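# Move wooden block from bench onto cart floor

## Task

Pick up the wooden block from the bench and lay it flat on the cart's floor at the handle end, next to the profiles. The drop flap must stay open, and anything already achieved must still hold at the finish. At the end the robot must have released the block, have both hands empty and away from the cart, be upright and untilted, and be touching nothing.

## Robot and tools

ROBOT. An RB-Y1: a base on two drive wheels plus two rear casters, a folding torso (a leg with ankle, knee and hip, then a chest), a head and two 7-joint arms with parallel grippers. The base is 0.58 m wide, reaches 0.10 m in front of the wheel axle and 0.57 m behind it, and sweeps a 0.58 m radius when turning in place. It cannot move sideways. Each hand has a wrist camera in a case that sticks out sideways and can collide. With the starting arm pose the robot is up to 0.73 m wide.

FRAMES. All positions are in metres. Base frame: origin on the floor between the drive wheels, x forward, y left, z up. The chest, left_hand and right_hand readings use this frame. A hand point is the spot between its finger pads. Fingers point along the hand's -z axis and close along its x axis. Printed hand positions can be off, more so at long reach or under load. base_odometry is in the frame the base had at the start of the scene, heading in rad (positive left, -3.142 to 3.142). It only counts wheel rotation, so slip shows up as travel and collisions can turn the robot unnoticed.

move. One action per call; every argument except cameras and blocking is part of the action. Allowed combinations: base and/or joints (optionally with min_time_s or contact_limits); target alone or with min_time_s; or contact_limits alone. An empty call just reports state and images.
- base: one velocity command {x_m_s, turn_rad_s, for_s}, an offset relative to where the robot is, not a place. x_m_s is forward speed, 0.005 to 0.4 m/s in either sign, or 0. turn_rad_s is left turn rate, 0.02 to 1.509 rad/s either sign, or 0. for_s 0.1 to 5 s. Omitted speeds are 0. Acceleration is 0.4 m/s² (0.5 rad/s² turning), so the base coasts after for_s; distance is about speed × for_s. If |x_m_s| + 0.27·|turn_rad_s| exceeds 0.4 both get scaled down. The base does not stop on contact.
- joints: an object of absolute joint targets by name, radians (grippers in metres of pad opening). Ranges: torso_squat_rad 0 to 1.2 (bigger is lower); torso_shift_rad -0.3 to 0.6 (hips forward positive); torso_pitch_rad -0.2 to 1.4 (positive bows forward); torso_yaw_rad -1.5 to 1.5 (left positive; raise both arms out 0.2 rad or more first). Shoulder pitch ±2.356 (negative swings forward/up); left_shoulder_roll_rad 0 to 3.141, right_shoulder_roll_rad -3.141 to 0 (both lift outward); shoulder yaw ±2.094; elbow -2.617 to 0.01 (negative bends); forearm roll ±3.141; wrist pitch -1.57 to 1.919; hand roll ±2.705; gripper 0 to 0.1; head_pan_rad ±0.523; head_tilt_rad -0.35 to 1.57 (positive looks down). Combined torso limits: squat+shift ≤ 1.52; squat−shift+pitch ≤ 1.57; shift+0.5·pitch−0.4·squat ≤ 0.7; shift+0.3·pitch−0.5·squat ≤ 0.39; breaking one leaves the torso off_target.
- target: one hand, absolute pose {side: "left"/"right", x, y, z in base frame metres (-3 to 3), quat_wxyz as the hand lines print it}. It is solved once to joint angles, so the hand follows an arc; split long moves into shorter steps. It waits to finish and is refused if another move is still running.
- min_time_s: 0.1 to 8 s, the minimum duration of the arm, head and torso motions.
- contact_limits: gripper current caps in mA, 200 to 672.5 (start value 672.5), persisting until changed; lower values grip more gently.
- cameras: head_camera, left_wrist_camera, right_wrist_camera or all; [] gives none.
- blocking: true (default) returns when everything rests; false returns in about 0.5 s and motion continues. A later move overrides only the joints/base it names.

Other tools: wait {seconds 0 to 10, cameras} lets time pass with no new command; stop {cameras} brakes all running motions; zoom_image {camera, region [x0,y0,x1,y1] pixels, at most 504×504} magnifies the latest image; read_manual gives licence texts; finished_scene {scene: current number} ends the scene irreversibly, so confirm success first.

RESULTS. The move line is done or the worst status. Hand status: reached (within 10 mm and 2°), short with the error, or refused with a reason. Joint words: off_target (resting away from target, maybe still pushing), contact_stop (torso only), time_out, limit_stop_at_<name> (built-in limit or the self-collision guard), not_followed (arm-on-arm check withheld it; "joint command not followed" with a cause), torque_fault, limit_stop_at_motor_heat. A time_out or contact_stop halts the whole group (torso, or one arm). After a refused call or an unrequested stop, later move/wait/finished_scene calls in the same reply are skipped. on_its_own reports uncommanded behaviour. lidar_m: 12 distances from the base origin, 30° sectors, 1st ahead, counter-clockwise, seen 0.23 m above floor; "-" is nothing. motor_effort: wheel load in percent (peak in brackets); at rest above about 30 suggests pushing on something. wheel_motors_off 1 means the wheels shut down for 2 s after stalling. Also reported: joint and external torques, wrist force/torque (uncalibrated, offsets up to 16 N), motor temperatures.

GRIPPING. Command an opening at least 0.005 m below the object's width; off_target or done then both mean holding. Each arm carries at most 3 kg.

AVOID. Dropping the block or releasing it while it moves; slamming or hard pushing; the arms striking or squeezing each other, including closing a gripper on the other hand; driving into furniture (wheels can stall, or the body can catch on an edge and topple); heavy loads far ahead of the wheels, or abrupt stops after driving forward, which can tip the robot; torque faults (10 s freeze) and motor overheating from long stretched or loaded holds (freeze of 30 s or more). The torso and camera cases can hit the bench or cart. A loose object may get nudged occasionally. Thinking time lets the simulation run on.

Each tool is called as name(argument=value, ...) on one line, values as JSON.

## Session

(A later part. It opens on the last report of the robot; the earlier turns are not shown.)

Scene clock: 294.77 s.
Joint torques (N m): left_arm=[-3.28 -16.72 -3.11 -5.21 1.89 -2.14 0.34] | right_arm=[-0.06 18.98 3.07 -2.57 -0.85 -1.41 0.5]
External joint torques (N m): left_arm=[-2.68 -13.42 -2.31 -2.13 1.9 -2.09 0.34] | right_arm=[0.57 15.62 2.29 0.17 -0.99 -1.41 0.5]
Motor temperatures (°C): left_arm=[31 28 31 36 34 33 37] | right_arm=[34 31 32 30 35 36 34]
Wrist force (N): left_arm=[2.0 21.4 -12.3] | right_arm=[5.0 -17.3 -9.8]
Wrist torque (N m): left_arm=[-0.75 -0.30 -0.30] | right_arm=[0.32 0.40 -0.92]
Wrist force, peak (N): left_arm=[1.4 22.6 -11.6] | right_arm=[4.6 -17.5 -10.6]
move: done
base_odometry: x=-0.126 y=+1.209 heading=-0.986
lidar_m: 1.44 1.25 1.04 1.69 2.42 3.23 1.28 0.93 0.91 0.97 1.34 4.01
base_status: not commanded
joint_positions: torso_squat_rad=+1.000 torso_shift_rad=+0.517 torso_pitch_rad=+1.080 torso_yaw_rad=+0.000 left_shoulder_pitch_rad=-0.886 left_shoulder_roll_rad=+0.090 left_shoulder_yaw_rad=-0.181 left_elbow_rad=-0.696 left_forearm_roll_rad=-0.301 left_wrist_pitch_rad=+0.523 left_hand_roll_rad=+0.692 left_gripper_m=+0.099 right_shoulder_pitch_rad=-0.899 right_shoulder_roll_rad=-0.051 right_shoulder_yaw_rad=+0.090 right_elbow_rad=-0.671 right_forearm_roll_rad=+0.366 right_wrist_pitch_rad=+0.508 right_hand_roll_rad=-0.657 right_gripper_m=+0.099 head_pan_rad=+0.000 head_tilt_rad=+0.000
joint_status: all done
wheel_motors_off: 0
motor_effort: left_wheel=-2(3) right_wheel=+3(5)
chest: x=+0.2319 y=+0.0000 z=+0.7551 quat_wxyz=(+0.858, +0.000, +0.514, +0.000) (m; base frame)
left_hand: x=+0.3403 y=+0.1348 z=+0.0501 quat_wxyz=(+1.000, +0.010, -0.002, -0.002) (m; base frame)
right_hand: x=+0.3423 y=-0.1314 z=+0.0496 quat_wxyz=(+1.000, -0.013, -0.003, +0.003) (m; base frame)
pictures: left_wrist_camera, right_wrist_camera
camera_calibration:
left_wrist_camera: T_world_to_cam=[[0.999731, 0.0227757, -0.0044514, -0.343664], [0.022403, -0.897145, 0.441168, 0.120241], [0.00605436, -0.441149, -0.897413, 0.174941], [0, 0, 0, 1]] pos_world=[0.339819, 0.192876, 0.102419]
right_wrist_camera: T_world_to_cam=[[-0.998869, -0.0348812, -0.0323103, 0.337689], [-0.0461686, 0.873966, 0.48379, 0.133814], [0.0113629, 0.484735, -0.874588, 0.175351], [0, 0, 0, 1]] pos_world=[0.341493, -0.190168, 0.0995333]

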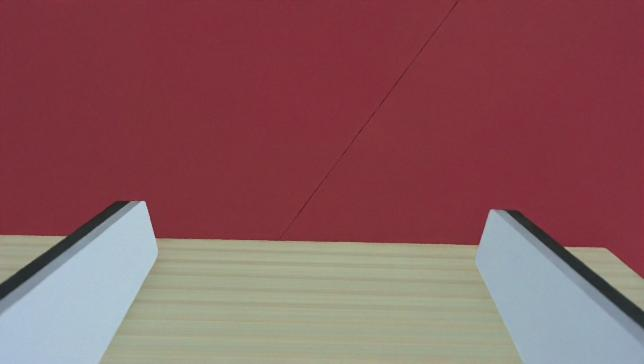

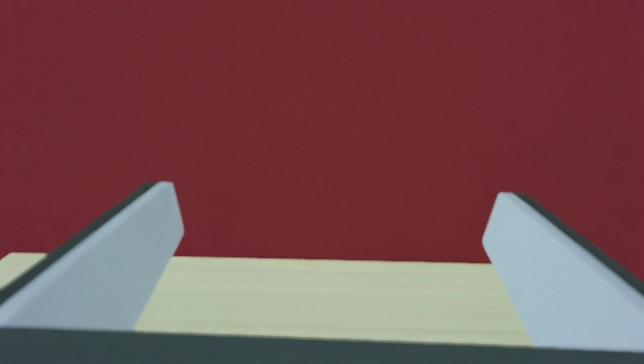

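move(joints={"left_shoulder_roll_rad":0.069,"right_shoulder_roll_rad":-0.029}, min_time_s=1.0, cameras=[])

move(joints={"torso_squat_rad":0.9,"torso_shift_rad":0.47}, min_time_s=2.0, cameras=["left_wrist_camera"])

Scene clock: 299.27 s.
Joint torques (N m): left_arm=[-12.57 -48.29 -13.56 -12.41 6.96 -7.52 0.24] | right_arm=[-7.85 55.07 12.56 -6.75 -4.67 -6.84 1.17]
External joint torques (N m): left_arm=[-12.03 -44.74 -12.72 -9.36 6.96 -7.47 0.24] | right_arm=[-7.27 51.5 11.73 -4.03 -4.79 -6.83 1.17]
Motor temperatures (°C): left_arm=[31 29 31 36 34 33 37] | right_arm=[34 31 32 30 35 36 34]
Wrist force (N): left_arm=[0.6 69.6 -15.5] | right_arm=[6.7 -67.5 -4.7]
Wrist torque (N m): left_arm=[-1.85 -2.37 -0.53] | right_arm=[1.92 -0.14 -1.50]
Wrist force, peak (N): left_arm=[1.1 70.6 -16.3] | right_arm=[6.7 -68.6 -3.3]
move: done
base_odometry: x=-0.126 y=+1.209 heading=-0.986
lidar_m: 1.43 1.24 1.04 1.71 2.44 3.25 1.28 0.94 0.92 0.96 1.35 4.01
base_status: not commanded
joint_positions: torso_squat_rad=+1.000 torso_shift_rad=+0.517 torso_pitch_rad=+1.080 torso_yaw_rad=+0.000 left_shoulder_pitch_rad=-0.884 left_shoulder_roll_rad=+0.080 left_shoulder_yaw_rad=-0.179 left_elbow_rad=-0.694 left_forearm_roll_rad=-0.302 left_wrist_pitch_rad=+0.524 left_hand_roll_rad=+0.692 left_gripper_m=+0.099 right_shoulder_pitch_rad=-0.897 right_shoulder_roll_rad=-0.042 right_shoulder_yaw_rad=+0.087 right_elbow_rad=-0.670 right_forearm_roll_rad=+0.367 right_wrist_pitch_rad=+0.510 right_hand_roll_rad=-0.657 right_gripper_m=+0.099 head_pan_rad=+0.000 head_tilt_rad=+0.000
joint_status: all done
wheel_motors_off: 0
motor_effort: left_wheel=-3(3) right_wheel=+2(4)
chest: x=+0.2318 y=+0.0000 z=+0.7552 quat_wxyz=(+0.858, +0.000, +0.514, +0.000) (m; base frame)
left_hand: x=+0.3362 y=+0.1295 z=+0.0506 quat_wxyz=(+1.000, +0.007, +0.002, +0.000) (m; base frame)
right_hand: x=+0.3388 y=-0.1266 z=+0.0501 quat_wxyz=(+1.000, -0.010, +0.000, +0.001) (m; base frame)
pictures: none
No camera images: "cameras" was empty.

Scene clock: 301.57 s.
Joint torques (N m): left_arm=[-16.46 -46.75 -13.44 -15.79 6.44 -9.68 0.31] | right_arm=[-12.01 53.99 12.7 -10.65 -4.65 -7.78 1.05]
External joint torques (N m): left_arm=[-15.97 -43.19 -12.6 -12.78 6.44 -9.64 0.31] | right_arm=[-11.5 50.41 11.87 -7.97 -4.77 -7.78 1.05]
Motor temperatures (°C): left_arm=[31 29 31 36 34 33 37] | right_arm=[34 32 32 30 35 37 34]
Wrist force (N): left_arm=[-1.0 66.4 -20.2] | right_arm=[2.6 -62.9 -19.0]
Wrist torque (N m): left_arm=[-1.67 0.06 -0.47] | right_arm=[1.41 0.33 -1.23]
Wrist force, peak (N): left_arm=[1.1 70.0 -16.8] | right_arm=[6.7 -67.7 -4.9]
move: done
base_odometry: x=-0.126 y=+1.209 heading=-0.986
lidar_m: 1.45 1.23 1.04 1.71 2.42 3.24 1.27 0.94 0.92 0.95 1.30 4.01
base_status: not commanded
joint_positions: torso_squat_rad=+0.900 torso_shift_rad=+0.470 torso_pitch_rad=+1.081 torso_yaw_rad=+0.000 left_shoulder_pitch_rad=-0.883 left_shoulder_roll_rad=+0.080 left_shoulder_yaw_rad=-0.179 left_elbow_rad=-0.693 left_forearm_roll_rad=-0.302 left_wrist_pitch_rad=+0.525 left_hand_roll_rad=+0.692 left_gripper_m=+0.099 right_shoulder_pitch_rad=-0.896 right_shoulder_roll_rad=-0.041 right_shoulder_yaw_rad=+0.087 right_elbow_rad=-0.669 right_forearm_roll_rad=+0.367 right_wrist_pitch_rad=+0.510 right_hand_roll_rad=-0.657 right_gripper_m=+0.099 head_pan_rad=+0.000 head_tilt_rad=+0.000
joint_status: all done
wheel_motors_off: 0
motor_effort: left_wheel=-3(3) right_wheel=+3(6)
chest: x=+0.2422 y=+0.0000 z=+0.8141 quat_wxyz=(+0.858, +0.000, +0.514, +0.000) (m; base frame)
left_hand: x=+0.3448 y=+0.1297 z=+0.1093 quat_wxyz=(+1.000, +0.007, +0.003, +0.000) (m; base frame)
right_hand: x=+0.3474 y=-0.1268 z=+0.1088 quat_wxyz=(+1.000, -0.010, +0.001, +0.001) (m; base frame)
pictures: left_wrist_camera
camera_calibration:
left_wrist_camera: T_world_to_cam=[[0.999533, 0.0268143, -0.0146325, -0.347137], [0.030526, -0.894541, 0.445941, 0.0857247], [-0.00113179, -0.44618, -0.894943, 0.228553], [0, 0, 0, 1]] pos_world=[0.344617, 0.187968, 0.161234]

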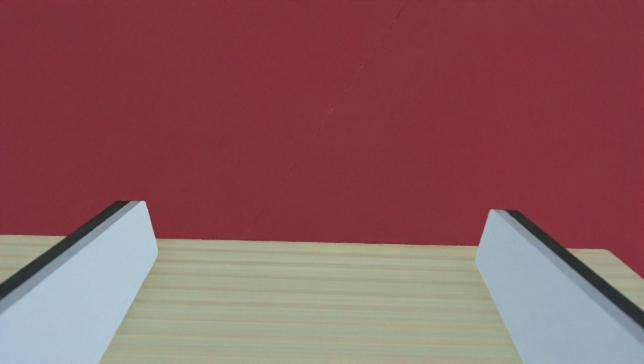

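move(joints={"torso_squat_rad":0.5,"torso_shift_rad":0.3}, min_time_s=2.5, cameras=[])

move(base={"turn_rad_s": -0.5, "for_s": 1.0667}, cameras=[])

move(base={"x_m_s": 0.4, "for_s": 3.6334}, cameras=[])

move(base={"turn_rad_s": 0.7, "for_s": 2.1667}, cameras=["head_camera","left_wrist_camera","right_wrist_camera"])

Scene clock: 307.60 s.
Joint torques (N m): left_arm=[-16.63 -46.35 -13.4 -15.75 6.29 -9.73 0.37] | right_arm=[-12.08 53.61 12.32 -10.71 -4.61 -7.83 1.19]
External joint torques (N m): left_arm=[-16.14 -42.79 -12.56 -12.73 6.29 -9.69 0.37] | right_arm=[-11.56 50.03 11.49 -8.03 -4.73 -7.83 1.19]
Motor temperatures (°C): left_arm=[31 29 32 36 34 34 37] | right_arm=[34 33 32 30 36 37 34]
Wrist force (N): left_arm=[-1.2 66.9 -20.6] | right_arm=[2.7 -62.8 -19.7]
Wrist torque (N m): left_arm=[-1.76 -0.01 -0.46] | right_arm=[1.44 0.38 -1.26]
Wrist force, peak (N): left_arm=[-1.5 67.9 -21.3] | right_arm=[2.5 -63.4 -19.5]
move: done
base_odometry: x=-0.126 y=+1.209 heading=-0.986
lidar_m: 1.44 1.24 1.05 1.71 2.44 3.25 1.26 0.95 0.91 0.96 1.32 3.98
base_status: not commanded
joint_positions: torso_squat_rad=+0.500 torso_shift_rad=+0.300 torso_pitch_rad=+1.081 torso_yaw_rad=+0.000 left_shoulder_pitch_rad=-0.883 left_shoulder_roll_rad=+0.080 left_shoulder_yaw_rad=-0.179 left_elbow_rad=-0.693 left_forearm_roll_rad=-0.302 left_wrist_pitch_rad=+0.525 left_hand_roll_rad=+0.692 left_gripper_m=+0.099 right_shoulder_pitch_rad=-0.896 right_shoulder_roll_rad=-0.041 right_shoulder_yaw_rad=+0.087 right_elbow_rad=-0.669 right_forearm_roll_rad=+0.367 right_wrist_pitch_rad=+0.510 right_hand_roll_rad=-0.657 right_gripper_m=+0.099 head_pan_rad=+0.000 head_tilt_rad=+0.000
joint_status: all done
wheel_motors_off: 0
motor_effort: left_wheel=-3(4) right_wheel=+4(6)
chest: x=+0.2267 y=+0.0001 z=+1.0130 quat_wxyz=(+0.858, +0.000, +0.514, +0.000) (m; base frame)
left_hand: x=+0.3293 y=+0.1297 z=+0.3083 quat_wxyz=(+1.000, +0.007, +0.003, +0.000) (m; base frame)
right_hand: x=+0.3319 y=-0.1268 z=+0.3077 quat_wxyz=(+1.000, -0.010, +0.001, +0.001) (m; base frame)
pictures: none
No camera images: "cameras" was empty.

Scene clock: 310.03 s.
Joint torques (N m): left_arm=[-17.19 -46.46 -13.68 -15.92 6.31 -9.69 0.47] | right_arm=[-12.46 53.34 12.67 -10.57 -4.7 -7.72 1.1]
External joint torques (N m): left_arm=[-16.7 -42.9 -12.84 -12.91 6.31 -9.65 0.47] | right_arm=[-11.95 49.75 11.84 -7.89 -4.82 -7.73 1.1]
Motor temperatures (°C): left_arm=[31 30 32 37 34 34 37] | right_arm=[34 34 32 31 36 37 34]
Wrist force (N): left_arm=[-1.3 67.7 -21.2] | right_arm=[2.1 -63.2 -19.0]
Wrist torque (N m): left_arm=[-1.75 0.02 -0.49] | right_arm=[1.38 0.32 -1.25]
Wrist force, peak (N): left_arm=[-1.8 68.3 -20.9] | right_arm=[2.2 -64.6 -19.8]
move: done
base_odometry: x=-0.126 y=+1.209 heading=-1.519
lidar_m: 3.73 1.45 1.24 1.03 1.69 2.40 3.43 1.28 0.95 0.92 0.95 1.31
base_status: done (sent for 1.07 of 1.07 s)
joint_positions: torso_squat_rad=+0.500 torso_shift_rad=+0.300 torso_pitch_rad=+1.081 torso_yaw_rad=+0.000 left_shoulder_pitch_rad=-0.883 left_shoulder_roll_rad=+0.080 left_shoulder_yaw_rad=-0.179 left_elbow_rad=-0.693 left_forearm_roll_rad=-0.302 left_wrist_pitch_rad=+0.525 left_hand_roll_rad=+0.692 left_gripper_m=+0.099 right_shoulder_pitch_rad=-0.896 right_shoulder_roll_rad=-0.041 right_shoulder_yaw_rad=+0.087 right_elbow_rad=-0.669 right_forearm_roll_rad=+0.367 right_wrist_pitch_rad=+0.510 right_hand_roll_rad=-0.657 right_gripper_m=+0.099 head_pan_rad=+0.000 head_tilt_rad=+0.000
joint_status: not commanded
wheel_motors_off: 0
motor_effort: left_wheel=+14(25) right_wheel=-7(32)
chest: x=+0.2267 y=+0.0001 z=+1.0130 quat_wxyz=(+0.858, +0.000, +0.514, +0.000) (m; base frame)
left_hand: x=+0.3293 y=+0.1296 z=+0.3083 quat_wxyz=(+1.000, +0.007, +0.003, +0.000) (m; base frame)
right_hand: x=+0.3318 y=-0.1267 z=+0.3077 quat_wxyz=(+1.000, -0.010, +0.001, +0.001) (m; base frame)
pictures: none
No camera images: "cameras" was empty.

Scene clock: 315.03 s.
Joint torques (N m): left_arm=[-17.11 -45.88 -13.45 -16.33 6.33 -10.03 0.56] | right_arm=[-13.31 52.94 12.76 -11.05 -4.57 -7.96 1.15]
External joint torques (N m): left_arm=[-16.63 -42.32 -12.6 -13.32 6.32 -9.99 0.56] | right_arm=[-12.8 49.35 11.93 -8.37 -4.7 -7.97 1.15]
Motor temperatures (°C): left_arm=[31 30 32 37 35 34 37] | right_arm=[34 35 32 31 36 38 34]
Wrist force (N): left_arm=[-1.1 67.8 -20.6] | right_arm=[2.3 -63.6 -19.7]
Wrist torque (N m): left_arm=[-1.79 0.05 -0.55] | right_arm=[1.41 0.31 -1.24]
Wrist force, peak (N): left_arm=[-0.6 68.5 -20.8] | right_arm=[3.4 -64.1 -20.1]
move: done
base_odometry: x=-0.051 y=-0.242 heading=-1.519
lidar_m: 3.80 1.19 0.89 0.84 0.88 1.81 3.46 1.32 0.98 0.93 0.94 1.35
base_status: done (sent for 3.63 of 3.63 s)
joint_positions: torso_squat_rad=+0.500 torso_shift_rad=+0.300 torso_pitch_rad=+1.081 torso_yaw_rad=+0.000 left_shoulder_pitch_rad=-0.883 left_shoulder_roll_rad=+0.079 left_shoulder_yaw_rad=-0.179 left_elbow_rad=-0.693 left_forearm_roll_rad=-0.302 left_wrist_pitch_rad=+0.525 left_hand_roll_rad=+0.692 left_gripper_m=+0.099 right_shoulder_pitch_rad=-0.895 right_shoulder_roll_rad=-0.041 right_shoulder_yaw_rad=+0.087 right_elbow_rad=-0.669 right_forearm_roll_rad=+0.367 right_wrist_pitch_rad=+0.510 right_hand_roll_rad=-0.657 right_gripper_m=+0.099 head_pan_rad=+0.000 head_tilt_rad=+0.000
joint_status: not commanded
wheel_motors_off: 0
motor_effort: left_wheel=+1(44) right_wheel=-1(21)
chest: x=+0.2267 y=+0.0001 z=+1.0130 quat_wxyz=(+0.858, +0.000, +0.514, +0.000) (m; base frame)
left_hand: x=+0.3291 y=+0.1296 z=+0.3082 quat_wxyz=(+1.000, +0.007, +0.003, +0.000) (m; base frame)
right_hand: x=+0.3316 y=-0.1267 z=+0.3077 quat_wxyz=(+1.000, -0.010, +0.001, +0.001) (m; base frame)
pictures: none
No camera images: "cameras" was empty.

Scene clock: 318.93 s.
Joint torques (N m): left_arm=[-16.77 -45.92 -13.25 -16.38 6.23 -9.96 0.48] | right_arm=[-13.28 52.66 12.62 -10.86 -4.67 -7.8 1.1]
External joint torques (N m): left_arm=[-16.28 -42.36 -12.41 -13.37 6.23 -9.92 0.48] | right_arm=[-12.77 49.07 11.79 -8.18 -4.8 -7.81 1.1]
Motor temperatures (°C): left_arm=[31 30 32 37 35 35 37] | right_arm=[34 35 32 31 36 38 34]
Wrist force (N): left_arm=[-1.6 67.0 -20.4] | right_arm=[2.4 -63.3 -19.5]
Wrist torque (N m): left_arm=[-1.69 0.03 -0.57] | right_arm=[1.39 0.32 -1.28]
Wrist force, peak (N): left_arm=[-1.1 68.4 -21.3] | right_arm=[2.7 -64.3 -19.7]
move: done
base_odometry: x=-0.051 y=-0.242 heading=-0.003
lidar_m: 0.85 0.88 1.80 4.11 1.36 0.98 0.92 0.97 1.29 3.26 1.24 0.90
base_status: done (sent for 2.17 of 2.17 s)
joint_positions: torso_squat_rad=+0.500 torso_shift_rad=+0.300 torso_pitch_rad=+1.081 torso_yaw_rad=+0.000 left_shoulder_pitch_rad=-0.883 left_shoulder_roll_rad=+0.079 left_shoulder_yaw_rad=-0.179 left_elbow_rad=-0.693 left_forearm_roll_rad=-0.302 left_wrist_pitch_rad=+0.525 left_hand_roll_rad=+0.692 left_gripper_m=+0.099 right_shoulder_pitch_rad=-0.895 right_shoulder_roll_rad=-0.041 right_shoulder_yaw_rad=+0.087 right_elbow_rad=-0.669 right_forearm_roll_rad=+0.367 right_wrist_pitch_rad=+0.510 right_hand_roll_rad=-0.657 right_gripper_m=+0.099 head_pan_rad=+0.000 head_tilt_rad=+0.000
joint_status: not commanded
wheel_motors_off: 0
motor_effort: left_wheel=-7(33) right_wheel=+14(31)
chest: x=+0.2267 y=+0.0001 z=+1.0130 quat_wxyz=(+0.858, +0.000, +0.514, +0.000) (m; base frame)
left_hand: x=+0.3291 y=+0.1297 z=+0.3082 quat_wxyz=(+1.000, +0.007, +0.003, +0.000) (m; base frame)
right_hand: x=+0.3316 y=-0.1267 z=+0.3077 quat_wxyz=(+1.000, -0.010, +0.001, +0.001) (m; base frame)
pictures: head_camera, left_wrist_camera, right_wrist_camera
camera_calibration:
head_camera: T_world_to_cam=[[-0.012899, -0.999504, -0.0287276, 0.0356955], [-0.853796, 0.0259632, -0.519959, 0.970309], [0.520447, 0.0178206, -0.853708, 0.658599], [0, 0, 0, 1]] pos_world=[0.486141, -0.00125112, 1.0678]
left_wrist_camera: T_world_to_cam=[[0.999527, 0.0268101, -0.0150795, -0.32837], [0.0307216, -0.894542, 0.445928, -0.00255338], [-0.00153387, -0.44618, -0.894942, 0.406672], [0, 0, 0, 1]] pos_world=[0.328917, 0.187968, 0.360135]
right_wrist_camera: T_world_to_cam=[[-0.999257, -0.0309123, -0.0230002, 0.333283], [-0.0382128, 0.871546, 0.488822, -0.000245772], [0.00493511, 0.489338, -0.872081, 0.400848], [0, 0, 0, 1]] pos_world=[0.331048, -0.185633, 0.357358]

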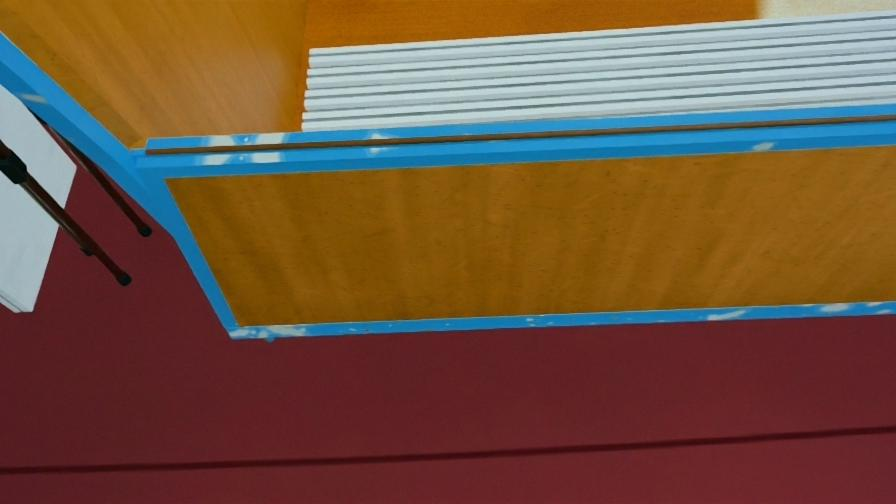

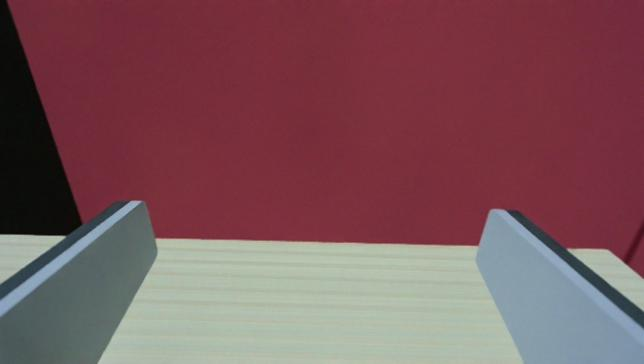

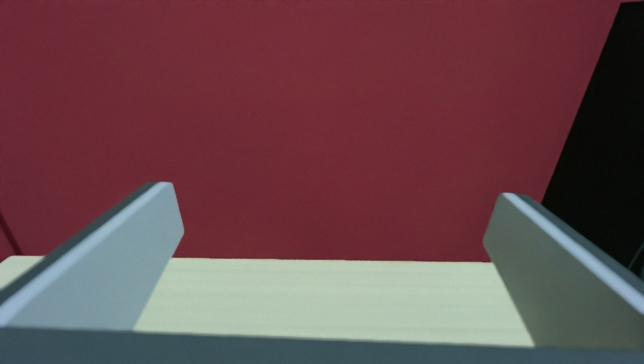

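move(joints={"torso_squat_rad":0.93,"torso_shift_rad":0.485}, min_time_s=2.5, cameras=[])

move(joints={"torso_squat_rad":0.998,"torso_shift_rad":0.516}, min_time_s=2, cameras=["left_wrist_camera","right_wrist_camera"])

Scene clock: 338.20 s.
Joint torques (N m): left_arm=[-17.46 -45.88 -13.6 -16.36 6.18 -9.84 0.52] | right_arm=[-13.27 52.86 12.67 -10.86 -4.53 -7.81 1.18]
External joint torques (N m): left_arm=[-16.98 -42.32 -12.76 -13.35 6.17 -9.8 0.52] | right_arm=[-12.76 49.27 11.84 -8.18 -4.66 -7.81 1.18]
Motor temperatures (°C): left_arm=[31 31 32 37 35 35 37] | right_arm=[34 38 32 31 36 39 34]
Wrist force (N): left_arm=[-1.4 67.9 -20.9] | right_arm=[3.1 -62.9 -19.9]
Wrist torque (N m): left_arm=[-1.76 0.01 -0.54] | right_arm=[1.38 0.41 -1.26]
Wrist force, peak (N): left_arm=[-1.9 68.4 -20.9] | right_arm=[2.7 -64.1 -20.0]
move: done
base_odometry: x=-0.051 y=-0.242 heading=-0.003
lidar_m: 0.85 0.88 1.80 4.12 1.36 0.97 0.92 0.96 1.30 3.26 1.26 0.89
base_status: not commanded
joint_positions: torso_squat_rad=+0.930 torso_shift_rad=+0.485 torso_pitch_rad=+1.081 torso_yaw_rad=+0.000 left_shoulder_pitch_rad=-0.883 left_shoulder_roll_rad=+0.079 left_shoulder_yaw_rad=-0.179 left_elbow_rad=-0.693 left_forearm_roll_rad=-0.302 left_wrist_pitch_rad=+0.525 left_hand_roll_rad=+0.692 left_gripper_m=+0.099 right_shoulder_pitch_rad=-0.895 right_shoulder_roll_rad=-0.041 right_shoulder_yaw_rad=+0.087 right_elbow_rad=-0.669 right_forearm_roll_rad=+0.367 right_wrist_pitch_rad=+0.510 right_hand_roll_rad=-0.657 right_gripper_m=+0.099 head_pan_rad=+0.000 head_tilt_rad=+0.000
joint_status: all done
wheel_motors_off: 0
motor_effort: left_wheel=-9(10) right_wheel=+14(17)
chest: x=+0.2402 y=+0.0001 z=+0.7964 quat_wxyz=(+0.858, +0.000, +0.514, +0.000) (m; base frame)
left_hand: x=+0.3427 y=+0.1296 z=+0.0916 quat_wxyz=(+1.000, +0.007, +0.003, +0.000) (m; base frame)
right_hand: x=+0.3452 y=-0.1267 z=+0.0911 quat_wxyz=(+1.000, -0.010, +0.001, +0.001) (m; base frame)
pictures: none
No camera images: "cameras" was empty.

Scene clock: 340.50 s.
Joint torques (N m): left_arm=[-17.03 -46.13 -13.61 -16.43 6.42 -9.94 0.68] | right_arm=[-13.47 52.71 12.76 -11.05 -4.67 -7.9 1.1]
External joint torques (N m): left_arm=[-16.54 -42.58 -12.77 -13.42 6.42 -9.9 0.68] | right_arm=[-12.95 49.12 11.93 -8.36 -4.8 -7.9 1.1]
Motor temperatures (°C): left_arm=[31 32 32 37 35 36 37] | right_arm=[34 38 32 31 36 39 34]
Wrist force (N): left_arm=[-3.3 69.1 -18.8] | right_arm=[-0.8 -64.7 -6.9]
Wrist torque (N m): left_arm=[-1.88 -1.03 -0.85] | right_arm=[1.77 -0.23 -1.25]
Wrist force, peak (N): left_arm=[-1.4 68.7 -20.9] | right_arm=[2.5 -64.0 -19.7]
move: done
base_odometry: x=-0.051 y=-0.242 heading=-0.003
lidar_m: 0.85 0.87 1.80 4.11 1.35 0.96 0.93 0.96 1.28 3.24 1.29 0.88
base_status: not commanded
joint_positions: torso_squat_rad=+0.998 torso_shift_rad=+0.516 torso_pitch_rad=+1.080 torso_yaw_rad=+0.000 left_shoulder_pitch_rad=-0.883 left_shoulder_roll_rad=+0.079 left_shoulder_yaw_rad=-0.179 left_elbow_rad=-0.693 left_forearm_roll_rad=-0.302 left_wrist_pitch_rad=+0.525 left_hand_roll_rad=+0.692 left_gripper_m=+0.099 right_shoulder_pitch_rad=-0.895 right_shoulder_roll_rad=-0.041 right_shoulder_yaw_rad=+0.087 right_elbow_rad=-0.669 right_forearm_roll_rad=+0.367 right_wrist_pitch_rad=+0.510 right_hand_roll_rad=-0.657 right_gripper_m=+0.099 head_pan_rad=+0.000 head_tilt_rad=+0.000
joint_status: all done
wheel_motors_off: 0
motor_effort: left_wheel=-9(10) right_wheel=+14(18)
chest: x=+0.2322 y=+0.0001 z=+0.7563 quat_wxyz=(+0.858, +0.000, +0.514, +0.000) (m; base frame)
left_hand: x=+0.3349 y=+0.1296 z=+0.0516 quat_wxyz=(+1.000, +0.007, +0.003, +0.000) (m; base frame)
right_hand: x=+0.3374 y=-0.1267 z=+0.0510 quat_wxyz=(+1.000, -0.010, +0.001, +0.001) (m; base frame)
pictures: left_wrist_camera, right_wrist_camera
camera_calibration:
left_wrist_camera: T_world_to_cam=[[0.999536, 0.0267268, -0.0145846, -0.337976], [0.0304262, -0.894584, 0.445863, 0.11181], [-0.0011307, -0.4461, -0.894982, 0.176892], [0, 0, 0, 1]] pos_world=[0.334617, 0.187969, 0.103534]
right_wrist_camera: T_world_to_cam=[[-0.999248, -0.0308951, -0.0234465, 0.333221], [-0.0384162, 0.871548, 0.488802, 0.125566], [0.00533321, 0.489335, -0.872079, 0.176957], [0, 0, 0, 1]] pos_world=[0.33685, -0.185733, 0.100756]

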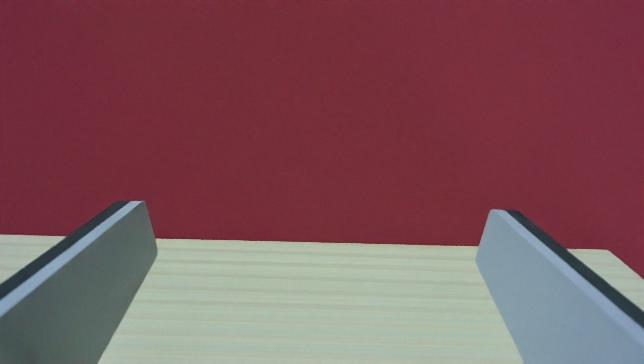

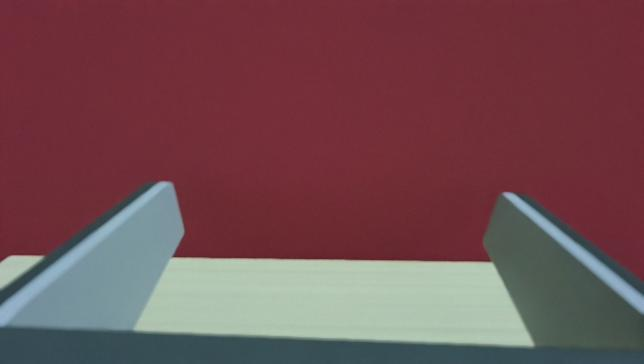

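move(joints={"left_shoulder_roll_rad":0.13,"right_shoulder_roll_rad":-0.09}, min_time_s=1.2, cameras=[])

move(base={"x_m_s": -0.1, "for_s": 0.46667}, joints={"torso_squat_rad":1.0,"torso_shift_rad":0.517}, cameras=[])

move(joints={"left_shoulder_roll_rad":0.087,"right_shoulder_roll_rad":-0.047}, min_time_s=1.2, cameras=["left_wrist_camera","right_wrist_camera"])

Scene clock: 346.33 s.
Joint torques (N m): left_arm=[-1.57 -2.37 -0.83 -3.62 0.11 -0.52 0.21] | right_arm=[-1.87 1.33 1.2 -3.38 -0.18 0.01 0.41]
External joint torques (N m): left_arm=[-1.02 -0.13 -0.31 -0.59 0.15 -0.49 0.21] | right_arm=[-1.32 -0.99 0.65 -0.66 -0.35 -0.02 0.41]
Motor temperatures (°C): left_arm=[31 32 32 37 35 35 37] | right_arm=[34 38 32 31 36 39 34]
Wrist force (N): left_arm=[1.6 0.2 -7.3] | right_arm=[-0.4 2.7 -5.1]
Wrist torque (N m): left_arm=[-0.19 0.30 0.05] | right_arm=[-0.30 0.06 -0.10]
Wrist force, peak (N): left_arm=[-4.5 69.4 -18.7] | right_arm=[-0.6 -65.4 -7.1]
move: done
base_odometry: x=-0.051 y=-0.242 heading=-0.003
lidar_m: 0.85 0.88 1.81 4.11 1.36 0.96 0.93 0.97 1.30 3.25 1.27 0.90
base_status: not commanded
joint_positions: torso_squat_rad=+0.998 torso_shift_rad=+0.516 torso_pitch_rad=+1.080 torso_yaw_rad=+0.000 left_shoulder_pitch_rad=-0.886 left_shoulder_roll_rad=+0.130 left_shoulder_yaw_rad=-0.182 left_elbow_rad=-0.696 left_forearm_roll_rad=-0.300 left_wrist_pitch_rad=+0.523 left_hand_roll_rad=+0.692 left_gripper_m=+0.099 right_shoulder_pitch_rad=-0.898 right_shoulder_roll_rad=-0.090 right_shoulder_yaw_rad=+0.090 right_elbow_rad=-0.671 right_forearm_roll_rad=+0.366 right_wrist_pitch_rad=+0.508 right_hand_roll_rad=-0.657 right_gripper_m=+0.099 head_pan_rad=+0.000 head_tilt_rad=+0.000
joint_status: all done
wheel_motors_off: 0
motor_effort: left_wheel=-9(10) right_wheel=+16(17)
chest: x=+0.2322 y=+0.0001 z=+0.7563 quat_wxyz=(+0.858, +0.000, +0.514, +0.000) (m; base frame)
left_hand: x=+0.3482 y=+0.1618 z=+0.0491 quat_wxyz=(+1.000, +0.028, -0.008, -0.006) (m; base frame)
right_hand: x=+0.3493 y=-0.1584 z=+0.0484 quat_wxyz=(+0.999, -0.031, -0.008, +0.007) (m; base frame)
pictures: none
No camera images: "cameras" was empty.

Scene clock: 347.50 s.
Joint torques (N m): left_arm=[-1.06 -2.56 -0.68 -3.05 0.17 -0.38 0.31] | right_arm=[-0.84 1.99 1.31 -2.8 -0.27 0.11 0.2]
External joint torques (N m): left_arm=[-0.49 -0.33 -0.16 -0.02 0.2 -0.36 0.31] | right_arm=[-0.28 -0.32 0.77 -0.07 -0.43 0.08 0.2]
Motor temperatures (°C): left_arm=[31 31 32 37 35 35 37] | right_arm=[34 38 32 31 36 39 34]
Wrist force (N): left_arm=[0.5 -0.6 -7.4] | right_arm=[-0.1 2.3 -4.7]
Wrist torque (N m): left_arm=[-0.07 0.14 0.08] | right_arm=[-0.21 0.08 -0.07]
Wrist force, peak (N): left_arm=[0.3 -0.1 -8.6] | right_arm=[-0.3 3.3 -5.5]
move: done
base_odometry: x=-0.098 y=-0.242 heading=-0.003
lidar_m: 0.89 0.94 1.83 3.92 1.30 0.93 0.87 0.91 1.22 3.10 2.45 0.94
base_status: done (sent for 0.47 of 0.47 s)
joint_positions: torso_squat_rad=+1.000 torso_shift_rad=+0.517 torso_pitch_rad=+1.080 torso_yaw_rad=+0.000 left_shoulder_pitch_rad=-0.887 left_shoulder_roll_rad=+0.130 left_shoulder_yaw_rad=-0.182 left_elbow_rad=-0.697 left_forearm_roll_rad=-0.300 left_wrist_pitch_rad=+0.522 left_hand_roll_rad=+0.692 left_gripper_m=+0.099 right_shoulder_pitch_rad=-0.899 right_shoulder_roll_rad=-0.090 right_shoulder_yaw_rad=+0.090 right_elbow_rad=-0.671 right_forearm_roll_rad=+0.366 right_wrist_pitch_rad=+0.508 right_hand_roll_rad=-0.657 right_gripper_m=+0.099 head_pan_rad=+0.000 head_tilt_rad=+0.000
joint_status: all done
wheel_motors_off: 0
motor_effort: left_wheel=-6(36) right_wheel=+5(14)
chest: x=+0.2318 y=+0.0001 z=+0.7551 quat_wxyz=(+0.858, +0.000, +0.514, +0.000) (m; base frame)
left_hand: x=+0.3482 y=+0.1617 z=+0.0480 quat_wxyz=(+1.000, +0.028, -0.008, -0.006) (m; base frame)
right_hand: x=+0.3495 y=-0.1583 z=+0.0473 quat_wxyz=(+0.999, -0.031, -0.009, +0.007) (m; base frame)
pictures: none
No camera images: "cameras" was empty.

Scene clock: 349.00 s.
Joint torques (N m): left_arm=[-1.61 -16.19 -3.56 -3.72 1.6 -1.75 0.01] | right_arm=[-0.76 20.1 3.37 -3.11 -0.86 -1.85 0.48]
External joint torques (N m): left_arm=[-0.98 -12.88 -2.79 -0.64 1.6 -1.69 0.01] | right_arm=[-0.14 16.75 2.58 -0.37 -0.99 -1.85 0.48]
Motor temperatures (°C): left_arm=[31 31 32 37 35 35 37] | right_arm=[34 37 32 31 36 39 34]
Wrist force (N): left_arm=[4.0 19.3 -9.8] | right_arm=[3.7 -18.2 -9.3]
Wrist torque (N m): left_arm=[-0.63 -0.15 0.22] | right_arm=[0.33 0.31 -0.92]
Wrist force, peak (N): left_arm=[4.2 19.7 -9.9] | right_arm=[3.6 -18.4 -9.6]
move: done
base_odometry: x=-0.098 y=-0.242 heading=-0.003
lidar_m: 0.89 0.93 1.83 3.91 1.29 0.92 0.87 0.92 1.22 3.11 2.46 0.94
base_status: not commanded
joint_positions: torso_squat_rad=+1.000 torso_shift_rad=+0.517 torso_pitch_rad=+1.080 torso_yaw_rad=+0.000 left_shoulder_pitch_rad=-0.886 left_shoulder_roll_rad=+0.090 left_shoulder_yaw_rad=-0.181 left_elbow_rad=-0.696 left_forearm_roll_rad=-0.301 left_wrist_pitch_rad=+0.523 left_hand_roll_rad=+0.692 left_gripper_m=+0.099 right_shoulder_pitch_rad=-0.898 right_shoulder_roll_rad=-0.051 right_shoulder_yaw_rad=+0.090 right_elbow_rad=-0.671 right_forearm_roll_rad=+0.366 right_wrist_pitch_rad=+0.508 right_hand_roll_rad=-0.657 right_gripper_m=+0.099 head_pan_rad=+0.000 head_tilt_rad=+0.000
joint_status: all done
wheel_motors_off: 0
motor_effort: left_wheel=-7(7) right_wheel=+3(7)
chest: x=+0.2318 y=+0.0001 z=+0.7551 quat_wxyz=(+0.858, +0.000, +0.514, +0.000) (m; base frame)
left_hand: x=+0.3408 y=+0.1345 z=+0.0502 quat_wxyz=(+1.000, +0.010, -0.002, -0.002) (m; base frame)
right_hand: x=+0.3422 y=-0.1317 z=+0.0496 quat_wxyz=(+1.000, -0.013, -0.003, +0.003) (m; base frame)
pictures: left_wrist_camera, right_wrist_camera
camera_calibration:
left_wrist_camera: T_world_to_cam=[[0.999729, 0.0229995, -0.00357052, -0.344191], [0.022211, -0.896884, 0.441708, 0.119922], [0.00695675, -0.441668, -0.897152, 0.174572], [0, 0, 0, 1]] pos_world=[0.34022, 0.192575, 0.102418]
right_wrist_camera: T_world_to_cam=[[-0.998875, -0.0348599, -0.0321585, 0.337576], [-0.0460704, 0.874225, 0.48333, 0.133999], [0.011265, 0.484268, -0.874847, 0.175509], [0, 0, 0, 1]] pos_world=[0.341392, -0.190371, 0.0996343]

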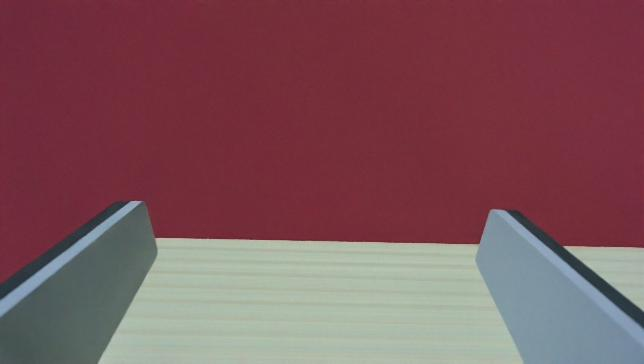

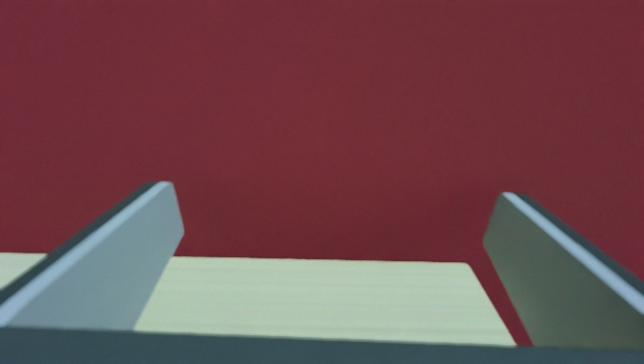

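move(joints={"left_shoulder_roll_rad":0.13,"right_shoulder_roll_rad":-0.09}, min_time_s=0.6, cameras=[])

move(base={"x_m_s": 0.08, "for_s": 0.3}, cameras=[])

move(joints={"left_shoulder_roll_rad":0.087,"right_shoulder_roll_rad":-0.047}, min_time_s=1.0, cameras=["left_wrist_camera","right_wrist_camera"])

move(joints={"left_shoulder_roll_rad":0.069,"right_shoulder_roll_rad":-0.029}, min_time_s=1.0, cameras=[])

Scene clock: 353.23 s.
Joint torques (N m): left_arm=[-1.55 -2.64 -0.94 -3.47 0.28 -0.63 -0.13] | right_arm=[-0.71 2.11 1.49 -3.22 -0.29 -0.12 0.17]
External joint torques (N m): left_arm=[-0.99 -0.4 -0.42 -0.44 0.32 -0.61 -0.13] | right_arm=[-0.15 -0.21 0.95 -0.49 -0.45 -0.15 0.17]
Motor temperatures (°C): left_arm=[31 31 32 37 35 35 37] | right_arm=[34 37 32 31 36 38 34]
Wrist force (N): left_arm=[0.2 0.0 -7.6] | right_arm=[-0.6 2.8 -4.7]
Wrist torque (N m): left_arm=[-0.16 0.15 0.05] | right_arm=[-0.28 0.03 -0.09]
Wrist force, peak (N): left_arm=[4.3 19.3 -10.2] | right_arm=[4.0 -18.8 -9.0]
move: done
base_odometry: x=-0.098 y=-0.242 heading=-0.003
lidar_m: 0.89 0.93 1.82 3.91 1.29 0.92 0.88 0.92 1.21 3.10 2.47 0.95
base_status: not commanded
joint_positions: torso_squat_rad=+1.000 torso_shift_rad=+0.517 torso_pitch_rad=+1.080 torso_yaw_rad=+0.000 left_shoulder_pitch_rad=-0.887 left_shoulder_roll_rad=+0.130 left_shoulder_yaw_rad=-0.182 left_elbow_rad=-0.696 left_forearm_roll_rad=-0.300 left_wrist_pitch_rad=+0.523 left_hand_roll_rad=+0.692 left_gripper_m=+0.099 right_shoulder_pitch_rad=-0.898 right_shoulder_roll_rad=-0.090 right_shoulder_yaw_rad=+0.090 right_elbow_rad=-0.671 right_forearm_roll_rad=+0.366 right_wrist_pitch_rad=+0.508 right_hand_roll_rad=-0.657 right_gripper_m=+0.099 head_pan_rad=+0.000 head_tilt_rad=+0.000
joint_status: all done
wheel_motors_off: 0
motor_effort: left_wheel=-6(7) right_wheel=+6(6)
chest: x=+0.2318 y=+0.0001 z=+0.7551 quat_wxyz=(+0.858, +0.000, +0.514, +0.000) (m; base frame)
left_hand: x=+0.3481 y=+0.1618 z=+0.0480 quat_wxyz=(+1.000, +0.028, -0.008, -0.006) (m; base frame)
right_hand: x=+0.3494 y=-0.1584 z=+0.0473 quat_wxyz=(+0.999, -0.031, -0.009, +0.007) (m; base frame)
pictures: none
No camera images: "cameras" was empty.

Scene clock: 354.07 s.
Joint torques (N m): left_arm=[-0.41 -2.78 -0.79 -3.11 0.21 -0.39 -0.08] | right_arm=[-0.33 2.2 1.37 -2.61 -0.26 0.05 0.3]
External joint torques (N m): left_arm=[0.16 -0.55 -0.27 -0.07 0.24 -0.37 -0.08] | right_arm=[0.24 -0.12 0.83 0.13 -0.43 0.03 0.3]
Motor temperatures (°C): left_arm=[31 31 32 37 35 35 37] | right_arm=[34 36 32 31 36 38 34]
Wrist force (N): left_arm=[1.5 -0.1 -7.9] | right_arm=[0.0 2.7 -4.8]
Wrist torque (N m): left_arm=[-0.10 0.25 0.13] | right_arm=[-0.26 0.11 -0.05]
Wrist force, peak (N): left_arm=[0.5 0.7 -8.6] | right_arm=[-0.3 2.4 -5.6]
move: done
base_odometry: x=-0.074 y=-0.242 heading=-0.004
lidar_m: 0.87 0.91 1.82 4.04 1.32 0.93 0.89 0.95 1.25 3.17 2.43 0.91
base_status: done (sent for 0.3 of 0.3 s)
joint_positions: torso_squat_rad=+1.000 torso_shift_rad=+0.517 torso_pitch_rad=+1.080 torso_yaw_rad=+0.000 left_shoulder_pitch_rad=-0.887 left_shoulder_roll_rad=+0.130 left_shoulder_yaw_rad=-0.182 left_elbow_rad=-0.697 left_forearm_roll_rad=-0.300 left_wrist_pitch_rad=+0.522 left_hand_roll_rad=+0.692 left_gripper_m=+0.099 right_shoulder_pitch_rad=-0.899 right_shoulder_roll_rad=-0.090 right_shoulder_yaw_rad=+0.090 right_elbow_rad=-0.671 right_forearm_roll_rad=+0.366 right_wrist_pitch_rad=+0.508 right_hand_roll_rad=-0.657 right_gripper_m=+0.099 head_pan_rad=+0.000 head_tilt_rad=+0.000
joint_status: not commanded
wheel_motors_off: 0
motor_effort: left_wheel=-15(24) right_wheel=+16(41)
chest: x=+0.2318 y=+0.0001 z=+0.7551 quat_wxyz=(+0.858, +0.000, +0.514, +0.000) (m; base frame)
left_hand: x=+0.3483 y=+0.1617 z=+0.0480 quat_wxyz=(+1.000, +0.028, -0.008, -0.006) (m; base frame)
right_hand: x=+0.3495 y=-0.1584 z=+0.0473 quat_wxyz=(+0.999, -0.031, -0.009, +0.007) (m; base frame)
pictures: none
No camera images: "cameras" was empty.

Scene clock: 355.37 s.
Joint torques (N m): left_arm=[-1.8 -17.39 -4.28 -3.79 1.27 -1.95 -0.32] | right_arm=[-1.22 17.77 2.7 -3.26 -0.82 -1.89 0.38]
External joint torques (N m): left_arm=[-1.18 -14.1 -3.51 -0.7 1.27 -1.9 -0.32] | right_arm=[-0.6 14.41 1.9 -0.52 -0.95 -1.88 0.37]
Motor temperatures (°C): left_arm=[31 31 32 37 35 35 37] | right_arm=[34 36 32 31 36 38 34]
Wrist force (N): left_arm=[5.6 21.3 -10.1] | right_arm=[2.7 -17.2 -5.3]
Wrist torque (N m): left_arm=[-0.67 -0.01 0.71] | right_arm=[0.34 0.24 -0.83]
Wrist force, peak (N): left_arm=[5.7 22.0 -11.1] | right_arm=[2.2 -17.5 -5.9]
move: done
base_odometry: x=-0.074 y=-0.242 heading=-0.004
lidar_m: 0.88 0.89 1.81 4.03 1.34 0.93 0.89 0.94 1.25 3.17 2.45 0.91
base_status: not commanded
joint_positions: torso_squat_rad=+1.000 torso_shift_rad=+0.517 torso_pitch_rad=+1.080 torso_yaw_rad=+0.000 left_shoulder_pitch_rad=-0.887 left_shoulder_roll_rad=+0.090 left_shoulder_yaw_rad=-0.181 left_elbow_rad=-0.696 left_forearm_roll_rad=-0.301 left_wrist_pitch_rad=+0.523 left_hand_roll_rad=+0.692 left_gripper_m=+0.099 right_shoulder_pitch_rad=-0.898 right_shoulder_roll_rad=-0.050 right_shoulder_yaw_rad=+0.090 right_elbow_rad=-0.671 right_forearm_roll_rad=+0.366 right_wrist_pitch_rad=+0.508 right_hand_roll_rad=-0.657 right_gripper_m=+0.099 head_pan_rad=+0.000 head_tilt_rad=+0.000
joint_status: all done
wheel_motors_off: 0
motor_effort: left_wheel=-13(14) right_wheel=+14(17)
chest: x=+0.2318 y=+0.0001 z=+0.7551 quat_wxyz=(+0.858, +0.000, +0.514, +0.000) (m; base frame)
left_hand: x=+0.3409 y=+0.1348 z=+0.0502 quat_wxyz=(+1.000, +0.010, -0.002, -0.002) (m; base frame)
right_hand: x=+0.3420 y=-0.1313 z=+0.0496 quat_wxyz=(+1.000, -0.013, -0.003, +0.003) (m; base frame)
pictures: left_wrist_camera, right_wrist_camera
camera_calibration:
left_wrist_camera: T_world_to_cam=[[0.999721, 0.0233608, -0.00351789, -0.344371], [0.0225151, -0.897072, 0.441311, 0.120163], [0.00715356, -0.441267, -0.897348, 0.174579], [0, 0, 0, 1]] pos_world=[0.34032, 0.192875, 0.102418]
right_wrist_camera: T_world_to_cam=[[-0.998889, -0.034856, -0.0317288, 0.337351], [-0.045865, 0.873964, 0.483821, 0.133468], [0.0108658, 0.484739, -0.874591, 0.175518], [0, 0, 0, 1]] pos_world=[0.341191, -0.189968, 0.0996351]

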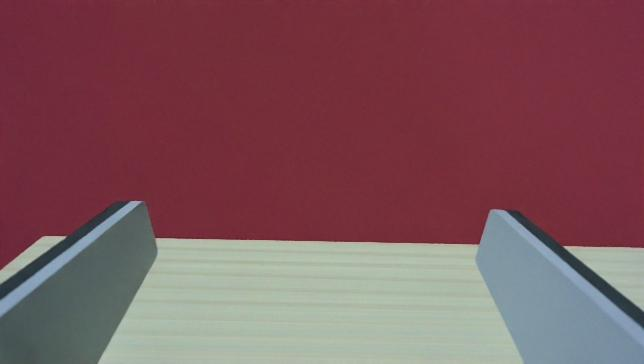

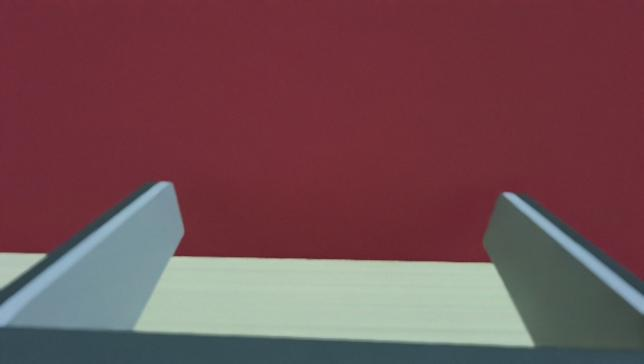

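Scene clock: 356.67 s.
Joint torques (N m): left_arm=[-10.51 -48.83 -14.56 -10.47 6.72 -7.1 -0.24] | right_arm=[-9.3 55.19 12.83 -7.53 -4.59 -7.15 1.12]
External joint torques (N m): left_arm=[-9.94 -45.29 -13.73 -7.42 6.71 -7.05 -0.25] | right_arm=[-8.73 51.62 12 -4.82 -4.72 -7.15 1.12]
Motor temperatures (°C): left_arm=[31 31 32 37 35 34 37] | right_arm=[34 36 32 31 36 38 34]
Wrist force (N): left_arm=[6.0 69.1 -9.9] | right_arm=[5.6 -67.7 -5.0]
Wrist torque (N m): left_arm=[-1.74 -2.03 0.05] | right_arm=[1.90 -0.08 -1.54]
Wrist force, peak (N): left_arm=[6.0 70.4 -10.1] | right_arm=[5.6 -68.0 -4.1]
move: done
base_odometry: x=-0.074 y=-0.242 heading=-0.004
lidar_m: 0.88 0.90 1.81 4.03 1.34 0.95 0.88 0.94 1.24 3.17 2.44 0.90
base_status: not commanded
joint_positions: torso_squat_rad=+1.000 torso_shift_rad=+0.517 torso_pitch_rad=+1.080 torso_yaw_rad=+0.000 left_shoulder_pitch_rad=-0.884 left_shoulder_roll_rad=+0.080 left_shoulder_yaw_rad=-0.179 left_elbow_rad=-0.695 left_forearm_roll_rad=-0.302 left_wrist_pitch_rad=+0.524 left_hand_roll_rad=+0.692 left_gripper_m=+0.099 right_shoulder_pitch_rad=-0.896 right_shoulder_roll_rad=-0.042 right_shoulder_yaw_rad=+0.087 right_elbow_rad=-0.670 right_forearm_roll_rad=+0.367 right_wrist_pitch_rad=+0.510 right_hand_roll_rad=-0.657 right_gripper_m=+0.099 head_pan_rad=+0.000 head_tilt_rad=+0.000
joint_status: all done
wheel_motors_off: 0
motor_effort: left_wheel=-14(14) right_wheel=+14(16)
chest: x=+0.2318 y=+0.0001 z=+0.7552 quat_wxyz=(+0.858, +0.000, +0.514, +0.000) (m; base frame)
left_hand: x=+0.3370 y=+0.1294 z=+0.0507 quat_wxyz=(+1.000, +0.007, +0.001, +0.000) (m; base frame)
right_hand: x=+0.3386 y=-0.1267 z=+0.0501 quat_wxyz=(+1.000, -0.010, +0.000, +0.001) (m; base frame)
pictures: none
No camera images: "cameras" was empty.

move(joints={"torso_squat_rad":0.5,"torso_shift_rad":0.3}, min_time_s=4, cameras=[])

move(joints={"torso_squat_rad":0.25,"torso_shift_rad":0.2,"torso_pitch_rad":0.75}, min_time_s=2.5, cameras=["left_wrist_camera","right_wrist_camera"])

Scene clock: 365.63 s.
Joint torques (N m): left_arm=[-15.07 -46.75 -14.41 -14.6 5.66 -9.48 -0.39] | right_arm=[-14.47 52.92 12.85 -12 -4.47 -8.31 1.06]
External joint torques (N m): left_arm=[-14.57 -43.19 -13.57 -11.58 5.66 -9.44 -0.39] | right_arm=[-13.97 49.33 12.02 -9.33 -4.59 -8.32 1.06]
Motor temperatures (°C): left_arm=[31 31 32 37 35 35 37] | right_arm=[34 38 32 31 36 38 34]
Wrist force (N): left_arm=[2.3 65.3 -20.6] | right_arm=[-0.8 -62.1 -19.3]
Wrist torque (N m): left_arm=[-1.56 0.58 0.29] | right_arm=[1.32 0.33 -1.27]
Wrist force, peak (N): left_arm=[6.1 70.2 -10.6] | right_arm=[5.6 -67.9 -4.9]
move: done
base_odometry: x=-0.074 y=-0.242 heading=-0.004
lidar_m: 0.87 0.90 1.82 4.03 1.33 0.94 0.90 0.93 1.26 3.16 1.28 0.92
base_status: not commanded
joint_positions: torso_squat_rad=+0.500 torso_shift_rad=+0.300 torso_pitch_rad=+1.081 torso_yaw_rad=+0.000 left_shoulder_pitch_rad=-0.883 left_shoulder_roll_rad=+0.080 left_shoulder_yaw_rad=-0.179 left_elbow_rad=-0.694 left_forearm_roll_rad=-0.302 left_wrist_pitch_rad=+0.525 left_hand_roll_rad=+0.692 left_gripper_m=+0.099 right_shoulder_pitch_rad=-0.895 right_shoulder_roll_rad=-0.041 right_shoulder_yaw_rad=+0.087 right_elbow_rad=-0.669 right_forearm_roll_rad=+0.367 right_wrist_pitch_rad=+0.510 right_hand_roll_rad=-0.657 right_gripper_m=+0.099 head_pan_rad=+0.000 head_tilt_rad=+0.000
joint_status: all done
wheel_motors_off: 0
motor_effort: left_wheel=-12(14) right_wheel=+16(18)
chest: x=+0.2267 y=+0.0001 z=+1.0130 quat_wxyz=(+0.858, +0.000, +0.514, +0.000) (m; base frame)
left_hand: x=+0.3297 y=+0.1296 z=+0.3083 quat_wxyz=(+1.000, +0.007, +0.003, +0.000) (m; base frame)
right_hand: x=+0.3313 y=-0.1268 z=+0.3076 quat_wxyz=(+1.000, -0.010, +0.002, +0.001) (m; base frame)
pictures: none
No camera images: "cameras" was empty.

Scene clock: 368.43 s.
Joint torques (N m): left_arm=[-24.73 -43.45 -13.67 -18.82 5.17 -10.6 -0.3] | right_arm=[-24.75 49.4 12.53 -16.49 -4.15 -9.18 1.1]
External joint torques (N m): left_arm=[-15.86 -42.24 -13.64 -12.87 5.35 -10.07 -0.28] | right_arm=[-16.01 48.16 12.17 -10.92 -4.5 -8.7 1.09]
Motor temperatures (°C): left_arm=[31 31 32 37 35 35 37] | right_arm=[34 38 32 31 36 39 34]
Wrist force (N): left_arm=[-3.5 64.7 -19.8] | right_arm=[-6.2 -60.7 -18.2]
Wrist torque (N m): left_arm=[-1.53 0.53 0.24] | right_arm=[1.21 0.06 -1.12]
Wrist force, peak (N): left_arm=[1.8 66.0 -21.3] | right_arm=[-1.2 -62.6 -19.3]
move: done
base_odometry: x=-0.074 y=-0.242 heading=-0.004
lidar_m: 0.87 0.90 1.81 4.03 1.33 0.95 0.89 0.95 1.24 3.16 1.28 0.92
base_status: not commanded
joint_positions: torso_squat_rad=+0.250 torso_shift_rad=+0.200 torso_pitch_rad=+0.751 torso_yaw_rad=+0.000 left_shoulder_pitch_rad=-0.883 left_shoulder_roll_rad=+0.079 left_shoulder_yaw_rad=-0.179 left_elbow_rad=-0.693 left_forearm_roll_rad=-0.302 left_wrist_pitch_rad=+0.525 left_hand_roll_rad=+0.692 left_gripper_m=+0.099 right_shoulder_pitch_rad=-0.895 right_shoulder_roll_rad=-0.041 right_shoulder_yaw_rad=+0.087 right_elbow_rad=-0.668 right_forearm_roll_rad=+0.367 right_wrist_pitch_rad=+0.510 right_hand_roll_rad=-0.657 right_gripper_m=+0.099 head_pan_rad=+0.000 head_tilt_rad=+0.000
joint_status: all done
wheel_motors_off: 0
motor_effort: left_wheel=-12(14) right_wheel=+15(17)
chest: x=+0.1180 y=+0.0001 z=+1.1714 quat_wxyz=(+0.930, +0.000, +0.367, +0.000) (m; base frame)
left_hand: x=+0.4433 y=+0.1296 z=+0.5379 quat_wxyz=(+0.987, +0.007, -0.161, +0.001) (m; base frame)
right_hand: x=+0.4450 y=-0.1268 z=+0.5378 quat_wxyz=(+0.987, -0.010, -0.162, -0.001) (m; base frame)
pictures: left_wrist_camera, right_wrist_camera
camera_calibration:
left_wrist_camera: T_world_to_cam=[[0.950471, 0.0274976, 0.309593, -0.592032], [-0.114879, -0.894464, 0.43213, -0.0365095], [0.288803, -0.446293, -0.847004, 0.457871], [0, 0, 0, 1]] pos_world=[0.426281, 0.187968, 0.586885]
right_wrist_camera: T_world_to_cam=[[-0.938472, -0.0307973, -0.34398, 0.597414], [-0.193605, 0.871706, 0.450161, -0.0183366], [0.285985, 0.48906, -0.824035, 0.450082], [0, 0, 0, 1]] pos_world=[0.42839, -0.185734, 0.584636]

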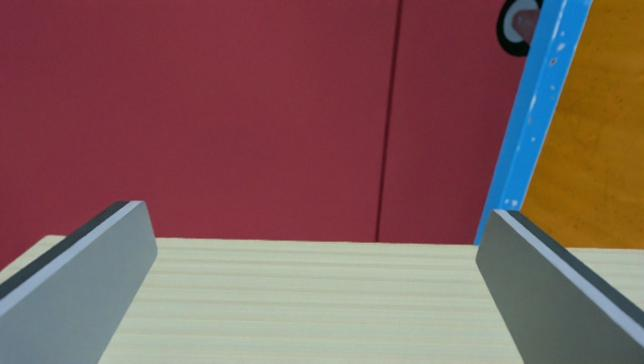

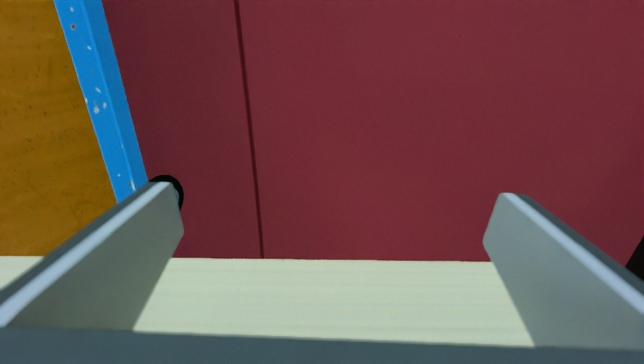

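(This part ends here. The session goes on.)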